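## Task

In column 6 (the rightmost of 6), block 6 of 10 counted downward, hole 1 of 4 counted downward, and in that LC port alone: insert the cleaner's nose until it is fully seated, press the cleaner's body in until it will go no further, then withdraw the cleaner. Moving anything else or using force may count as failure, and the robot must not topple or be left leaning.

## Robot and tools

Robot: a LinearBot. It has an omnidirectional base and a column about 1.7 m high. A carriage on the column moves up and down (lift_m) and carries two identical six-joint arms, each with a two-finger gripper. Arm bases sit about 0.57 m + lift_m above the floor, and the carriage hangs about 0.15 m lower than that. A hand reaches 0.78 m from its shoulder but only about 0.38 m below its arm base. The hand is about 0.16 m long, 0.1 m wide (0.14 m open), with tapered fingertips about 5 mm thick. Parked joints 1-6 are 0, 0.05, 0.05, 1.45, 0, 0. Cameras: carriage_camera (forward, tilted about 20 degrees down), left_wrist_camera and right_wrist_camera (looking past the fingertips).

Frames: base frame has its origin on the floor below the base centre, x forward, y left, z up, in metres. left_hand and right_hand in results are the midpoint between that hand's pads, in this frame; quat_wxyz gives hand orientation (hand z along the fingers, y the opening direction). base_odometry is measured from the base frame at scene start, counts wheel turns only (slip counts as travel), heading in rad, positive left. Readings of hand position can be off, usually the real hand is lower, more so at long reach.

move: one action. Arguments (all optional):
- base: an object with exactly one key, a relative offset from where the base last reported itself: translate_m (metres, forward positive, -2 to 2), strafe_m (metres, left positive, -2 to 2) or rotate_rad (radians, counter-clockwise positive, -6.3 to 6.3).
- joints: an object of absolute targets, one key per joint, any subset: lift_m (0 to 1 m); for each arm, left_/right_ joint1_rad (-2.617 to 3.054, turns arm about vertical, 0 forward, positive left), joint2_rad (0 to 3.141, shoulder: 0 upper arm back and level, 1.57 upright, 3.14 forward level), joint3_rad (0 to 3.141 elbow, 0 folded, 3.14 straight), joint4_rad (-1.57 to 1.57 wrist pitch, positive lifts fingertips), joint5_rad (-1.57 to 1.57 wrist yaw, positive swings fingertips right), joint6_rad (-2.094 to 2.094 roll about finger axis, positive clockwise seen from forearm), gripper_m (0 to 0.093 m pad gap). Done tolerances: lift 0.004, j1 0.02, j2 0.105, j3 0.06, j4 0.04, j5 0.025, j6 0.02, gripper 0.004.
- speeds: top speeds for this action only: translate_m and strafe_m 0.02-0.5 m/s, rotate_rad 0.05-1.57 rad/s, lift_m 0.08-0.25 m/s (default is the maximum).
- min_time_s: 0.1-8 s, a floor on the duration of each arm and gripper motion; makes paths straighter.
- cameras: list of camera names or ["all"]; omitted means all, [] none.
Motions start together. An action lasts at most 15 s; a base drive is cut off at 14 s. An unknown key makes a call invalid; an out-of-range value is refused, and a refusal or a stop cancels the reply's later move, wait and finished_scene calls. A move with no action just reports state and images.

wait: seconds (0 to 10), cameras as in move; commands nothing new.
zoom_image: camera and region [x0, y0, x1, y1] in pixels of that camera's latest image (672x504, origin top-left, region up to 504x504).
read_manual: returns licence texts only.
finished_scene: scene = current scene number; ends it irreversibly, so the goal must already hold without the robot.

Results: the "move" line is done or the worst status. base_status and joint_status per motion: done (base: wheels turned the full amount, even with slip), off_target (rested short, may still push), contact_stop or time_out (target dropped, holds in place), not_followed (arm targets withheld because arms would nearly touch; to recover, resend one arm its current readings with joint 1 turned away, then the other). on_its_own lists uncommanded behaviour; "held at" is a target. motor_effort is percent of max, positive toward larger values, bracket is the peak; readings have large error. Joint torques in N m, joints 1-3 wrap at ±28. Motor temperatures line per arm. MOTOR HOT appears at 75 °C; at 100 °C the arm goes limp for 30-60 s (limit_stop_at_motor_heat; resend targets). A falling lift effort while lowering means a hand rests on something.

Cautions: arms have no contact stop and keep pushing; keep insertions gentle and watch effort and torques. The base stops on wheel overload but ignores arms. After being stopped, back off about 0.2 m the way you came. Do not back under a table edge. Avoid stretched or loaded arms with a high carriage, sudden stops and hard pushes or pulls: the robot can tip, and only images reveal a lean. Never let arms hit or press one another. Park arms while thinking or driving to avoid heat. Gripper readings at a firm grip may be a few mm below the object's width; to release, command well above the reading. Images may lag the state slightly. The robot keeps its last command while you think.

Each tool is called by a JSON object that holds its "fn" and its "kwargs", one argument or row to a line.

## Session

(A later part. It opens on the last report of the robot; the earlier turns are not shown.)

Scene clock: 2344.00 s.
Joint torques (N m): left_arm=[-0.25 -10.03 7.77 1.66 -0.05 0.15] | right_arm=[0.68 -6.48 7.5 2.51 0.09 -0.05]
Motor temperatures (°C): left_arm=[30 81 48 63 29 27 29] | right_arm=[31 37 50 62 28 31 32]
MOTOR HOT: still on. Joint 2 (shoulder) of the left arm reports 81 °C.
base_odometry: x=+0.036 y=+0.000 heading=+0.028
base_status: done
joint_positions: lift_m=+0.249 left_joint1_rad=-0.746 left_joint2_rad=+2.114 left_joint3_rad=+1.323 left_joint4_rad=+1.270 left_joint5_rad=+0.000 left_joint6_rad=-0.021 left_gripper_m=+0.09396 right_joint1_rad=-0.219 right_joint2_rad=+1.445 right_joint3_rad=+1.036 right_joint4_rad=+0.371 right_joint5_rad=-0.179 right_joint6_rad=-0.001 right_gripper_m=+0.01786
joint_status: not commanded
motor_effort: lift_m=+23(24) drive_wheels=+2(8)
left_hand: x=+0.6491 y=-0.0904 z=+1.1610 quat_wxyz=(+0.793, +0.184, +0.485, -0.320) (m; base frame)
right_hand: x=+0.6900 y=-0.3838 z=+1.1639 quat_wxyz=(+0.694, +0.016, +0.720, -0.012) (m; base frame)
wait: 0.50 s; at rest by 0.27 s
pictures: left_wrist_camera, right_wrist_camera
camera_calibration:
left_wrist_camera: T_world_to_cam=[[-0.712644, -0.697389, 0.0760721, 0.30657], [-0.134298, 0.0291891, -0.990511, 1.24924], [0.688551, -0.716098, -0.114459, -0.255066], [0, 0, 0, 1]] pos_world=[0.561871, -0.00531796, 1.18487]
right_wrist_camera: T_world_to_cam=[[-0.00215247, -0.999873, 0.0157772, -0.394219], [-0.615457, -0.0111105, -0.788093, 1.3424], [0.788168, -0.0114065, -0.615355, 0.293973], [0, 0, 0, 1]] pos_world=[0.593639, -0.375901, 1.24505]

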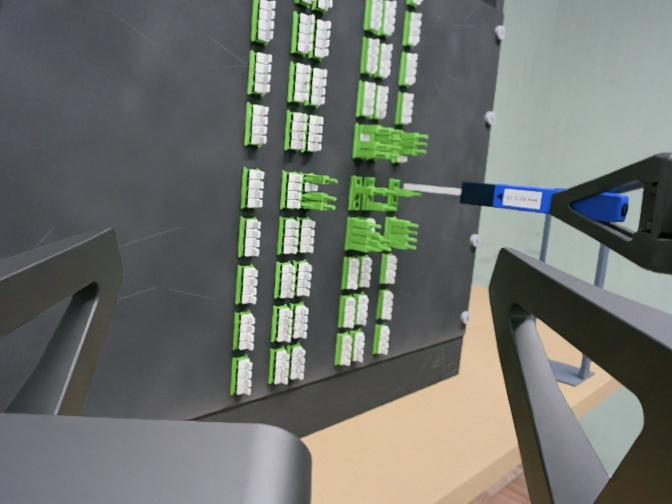

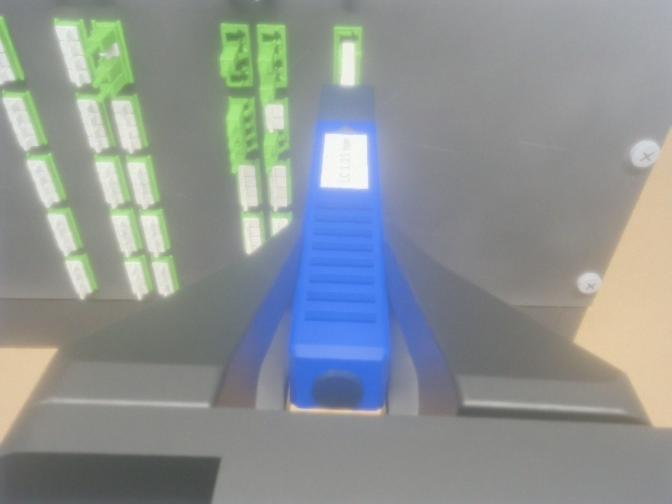

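{"fn": "move", "kwargs": {
  "base": {"translate_m": -0.1},
  "speeds": {"translate_m": 0.05},
  "cameras": ["left_wrist_camera", "right_wrist_camera"]
}}

{"fn": "zoom_image", "kwargs": {
  "camera": "right_wrist_camera",
  "region": [220, 0, 400, 135]
}}

{"fn": "zoom_image", "kwargs": {
  "camera": "left_wrist_camera",
  "region": [240, 100, 440, 260]
}}

Scene clock: 2356.73 s.
Joint torques (N m): left_arm=[-0.2 -10.03 7.77 1.66 -0.05 0.15] | right_arm=[0.46 -6.52 7.53 2.51 0.11 -0.09]
Motor temperatures (°C): left_arm=[30 81 48 63 29 27 29] | right_arm=[31 37 50 62 28 31 32]
move: done
MOTOR HOT: still on. Joint 2 (shoulder) of the left arm reports 81 °C.
base_odometry: x=-0.064 y=-0.003 heading=+0.028
base_status: done
joint_positions: lift_m=+0.249 left_joint1_rad=-0.747 left_joint2_rad=+2.114 left_joint3_rad=+1.323 left_joint4_rad=+1.270 left_joint5_rad=+0.000 left_joint6_rad=-0.021 left_gripper_m=+0.09396 right_joint1_rad=-0.219 right_joint2_rad=+1.446 right_joint3_rad=+1.036 right_joint4_rad=+0.371 right_joint5_rad=-0.179 right_joint6_rad=-0.001 right_gripper_m=+0.01786
joint_status: not commanded
motor_effort: lift_m=+23(24) drive_wheels=+1(9)
left_hand: x=+0.6489 y=-0.0908 z=+1.1608 quat_wxyz=(+0.793, +0.184, +0.485, -0.320) (m; base frame)
right_hand: x=+0.6901 y=-0.3839 z=+1.1635 quat_wxyz=(+0.694, +0.016, +0.720, -0.012) (m; base frame)
pictures: left_wrist_camera, right_wrist_camera
camera_calibration:
left_wrist_camera: T_world_to_cam=[[-0.713138, -0.696872, 0.0761808, 0.306449], [-0.134839, 0.0297147, -0.990422, 1.24933], [0.687934, -0.71658, -0.115156, -0.254056], [0, 0, 0, 1]] pos_world=[0.561772, -0.00561932, 1.18477]
right_wrist_camera: T_world_to_cam=[[-0.00212441, -0.999875, 0.0156384, -0.394159], [-0.616021, -0.0110103, -0.787653, 1.34211], [0.787727, -0.0113069, -0.615921, 0.294635], [0, 0, 0, 1]] pos_world=[0.593841, -0.376002, 1.24475]

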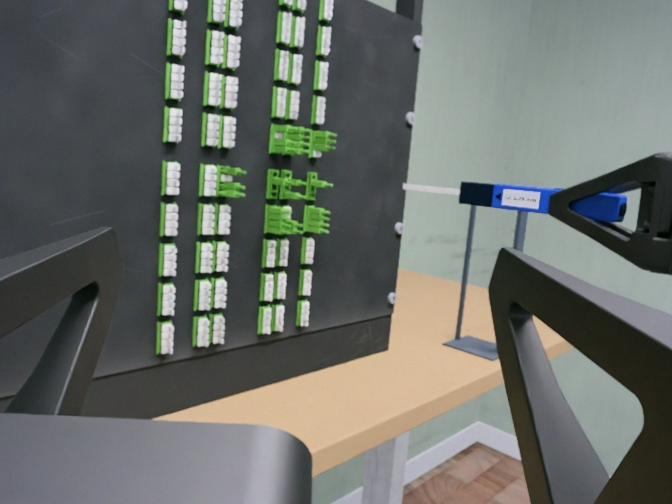

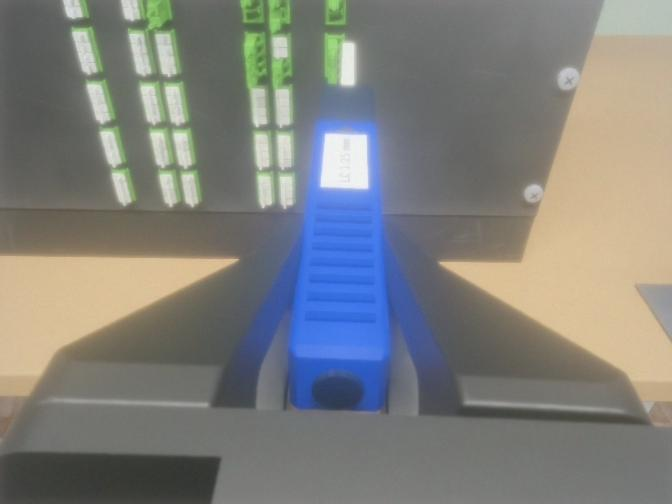

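Scaled by 2.800 from the camera's 672x504 image, which has a finer 960x720 frame.

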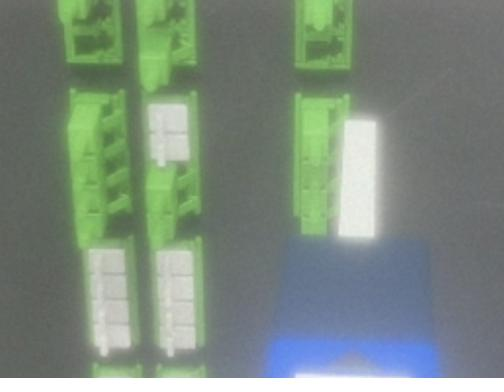

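Scaled by 2.520 from the camera's 672x504 image, which has a finer 960x720 frame.

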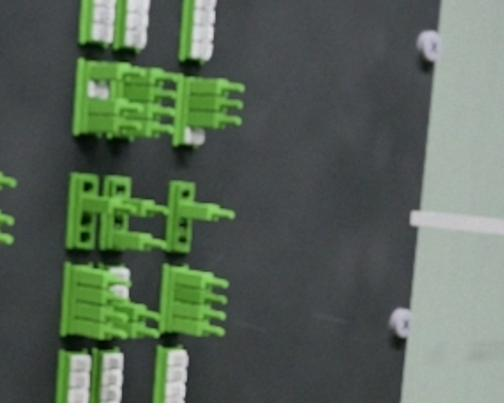

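{"fn": "finished_scene", "kwargs": {
  "scene": 2
}}

The scene is finished: the task was done.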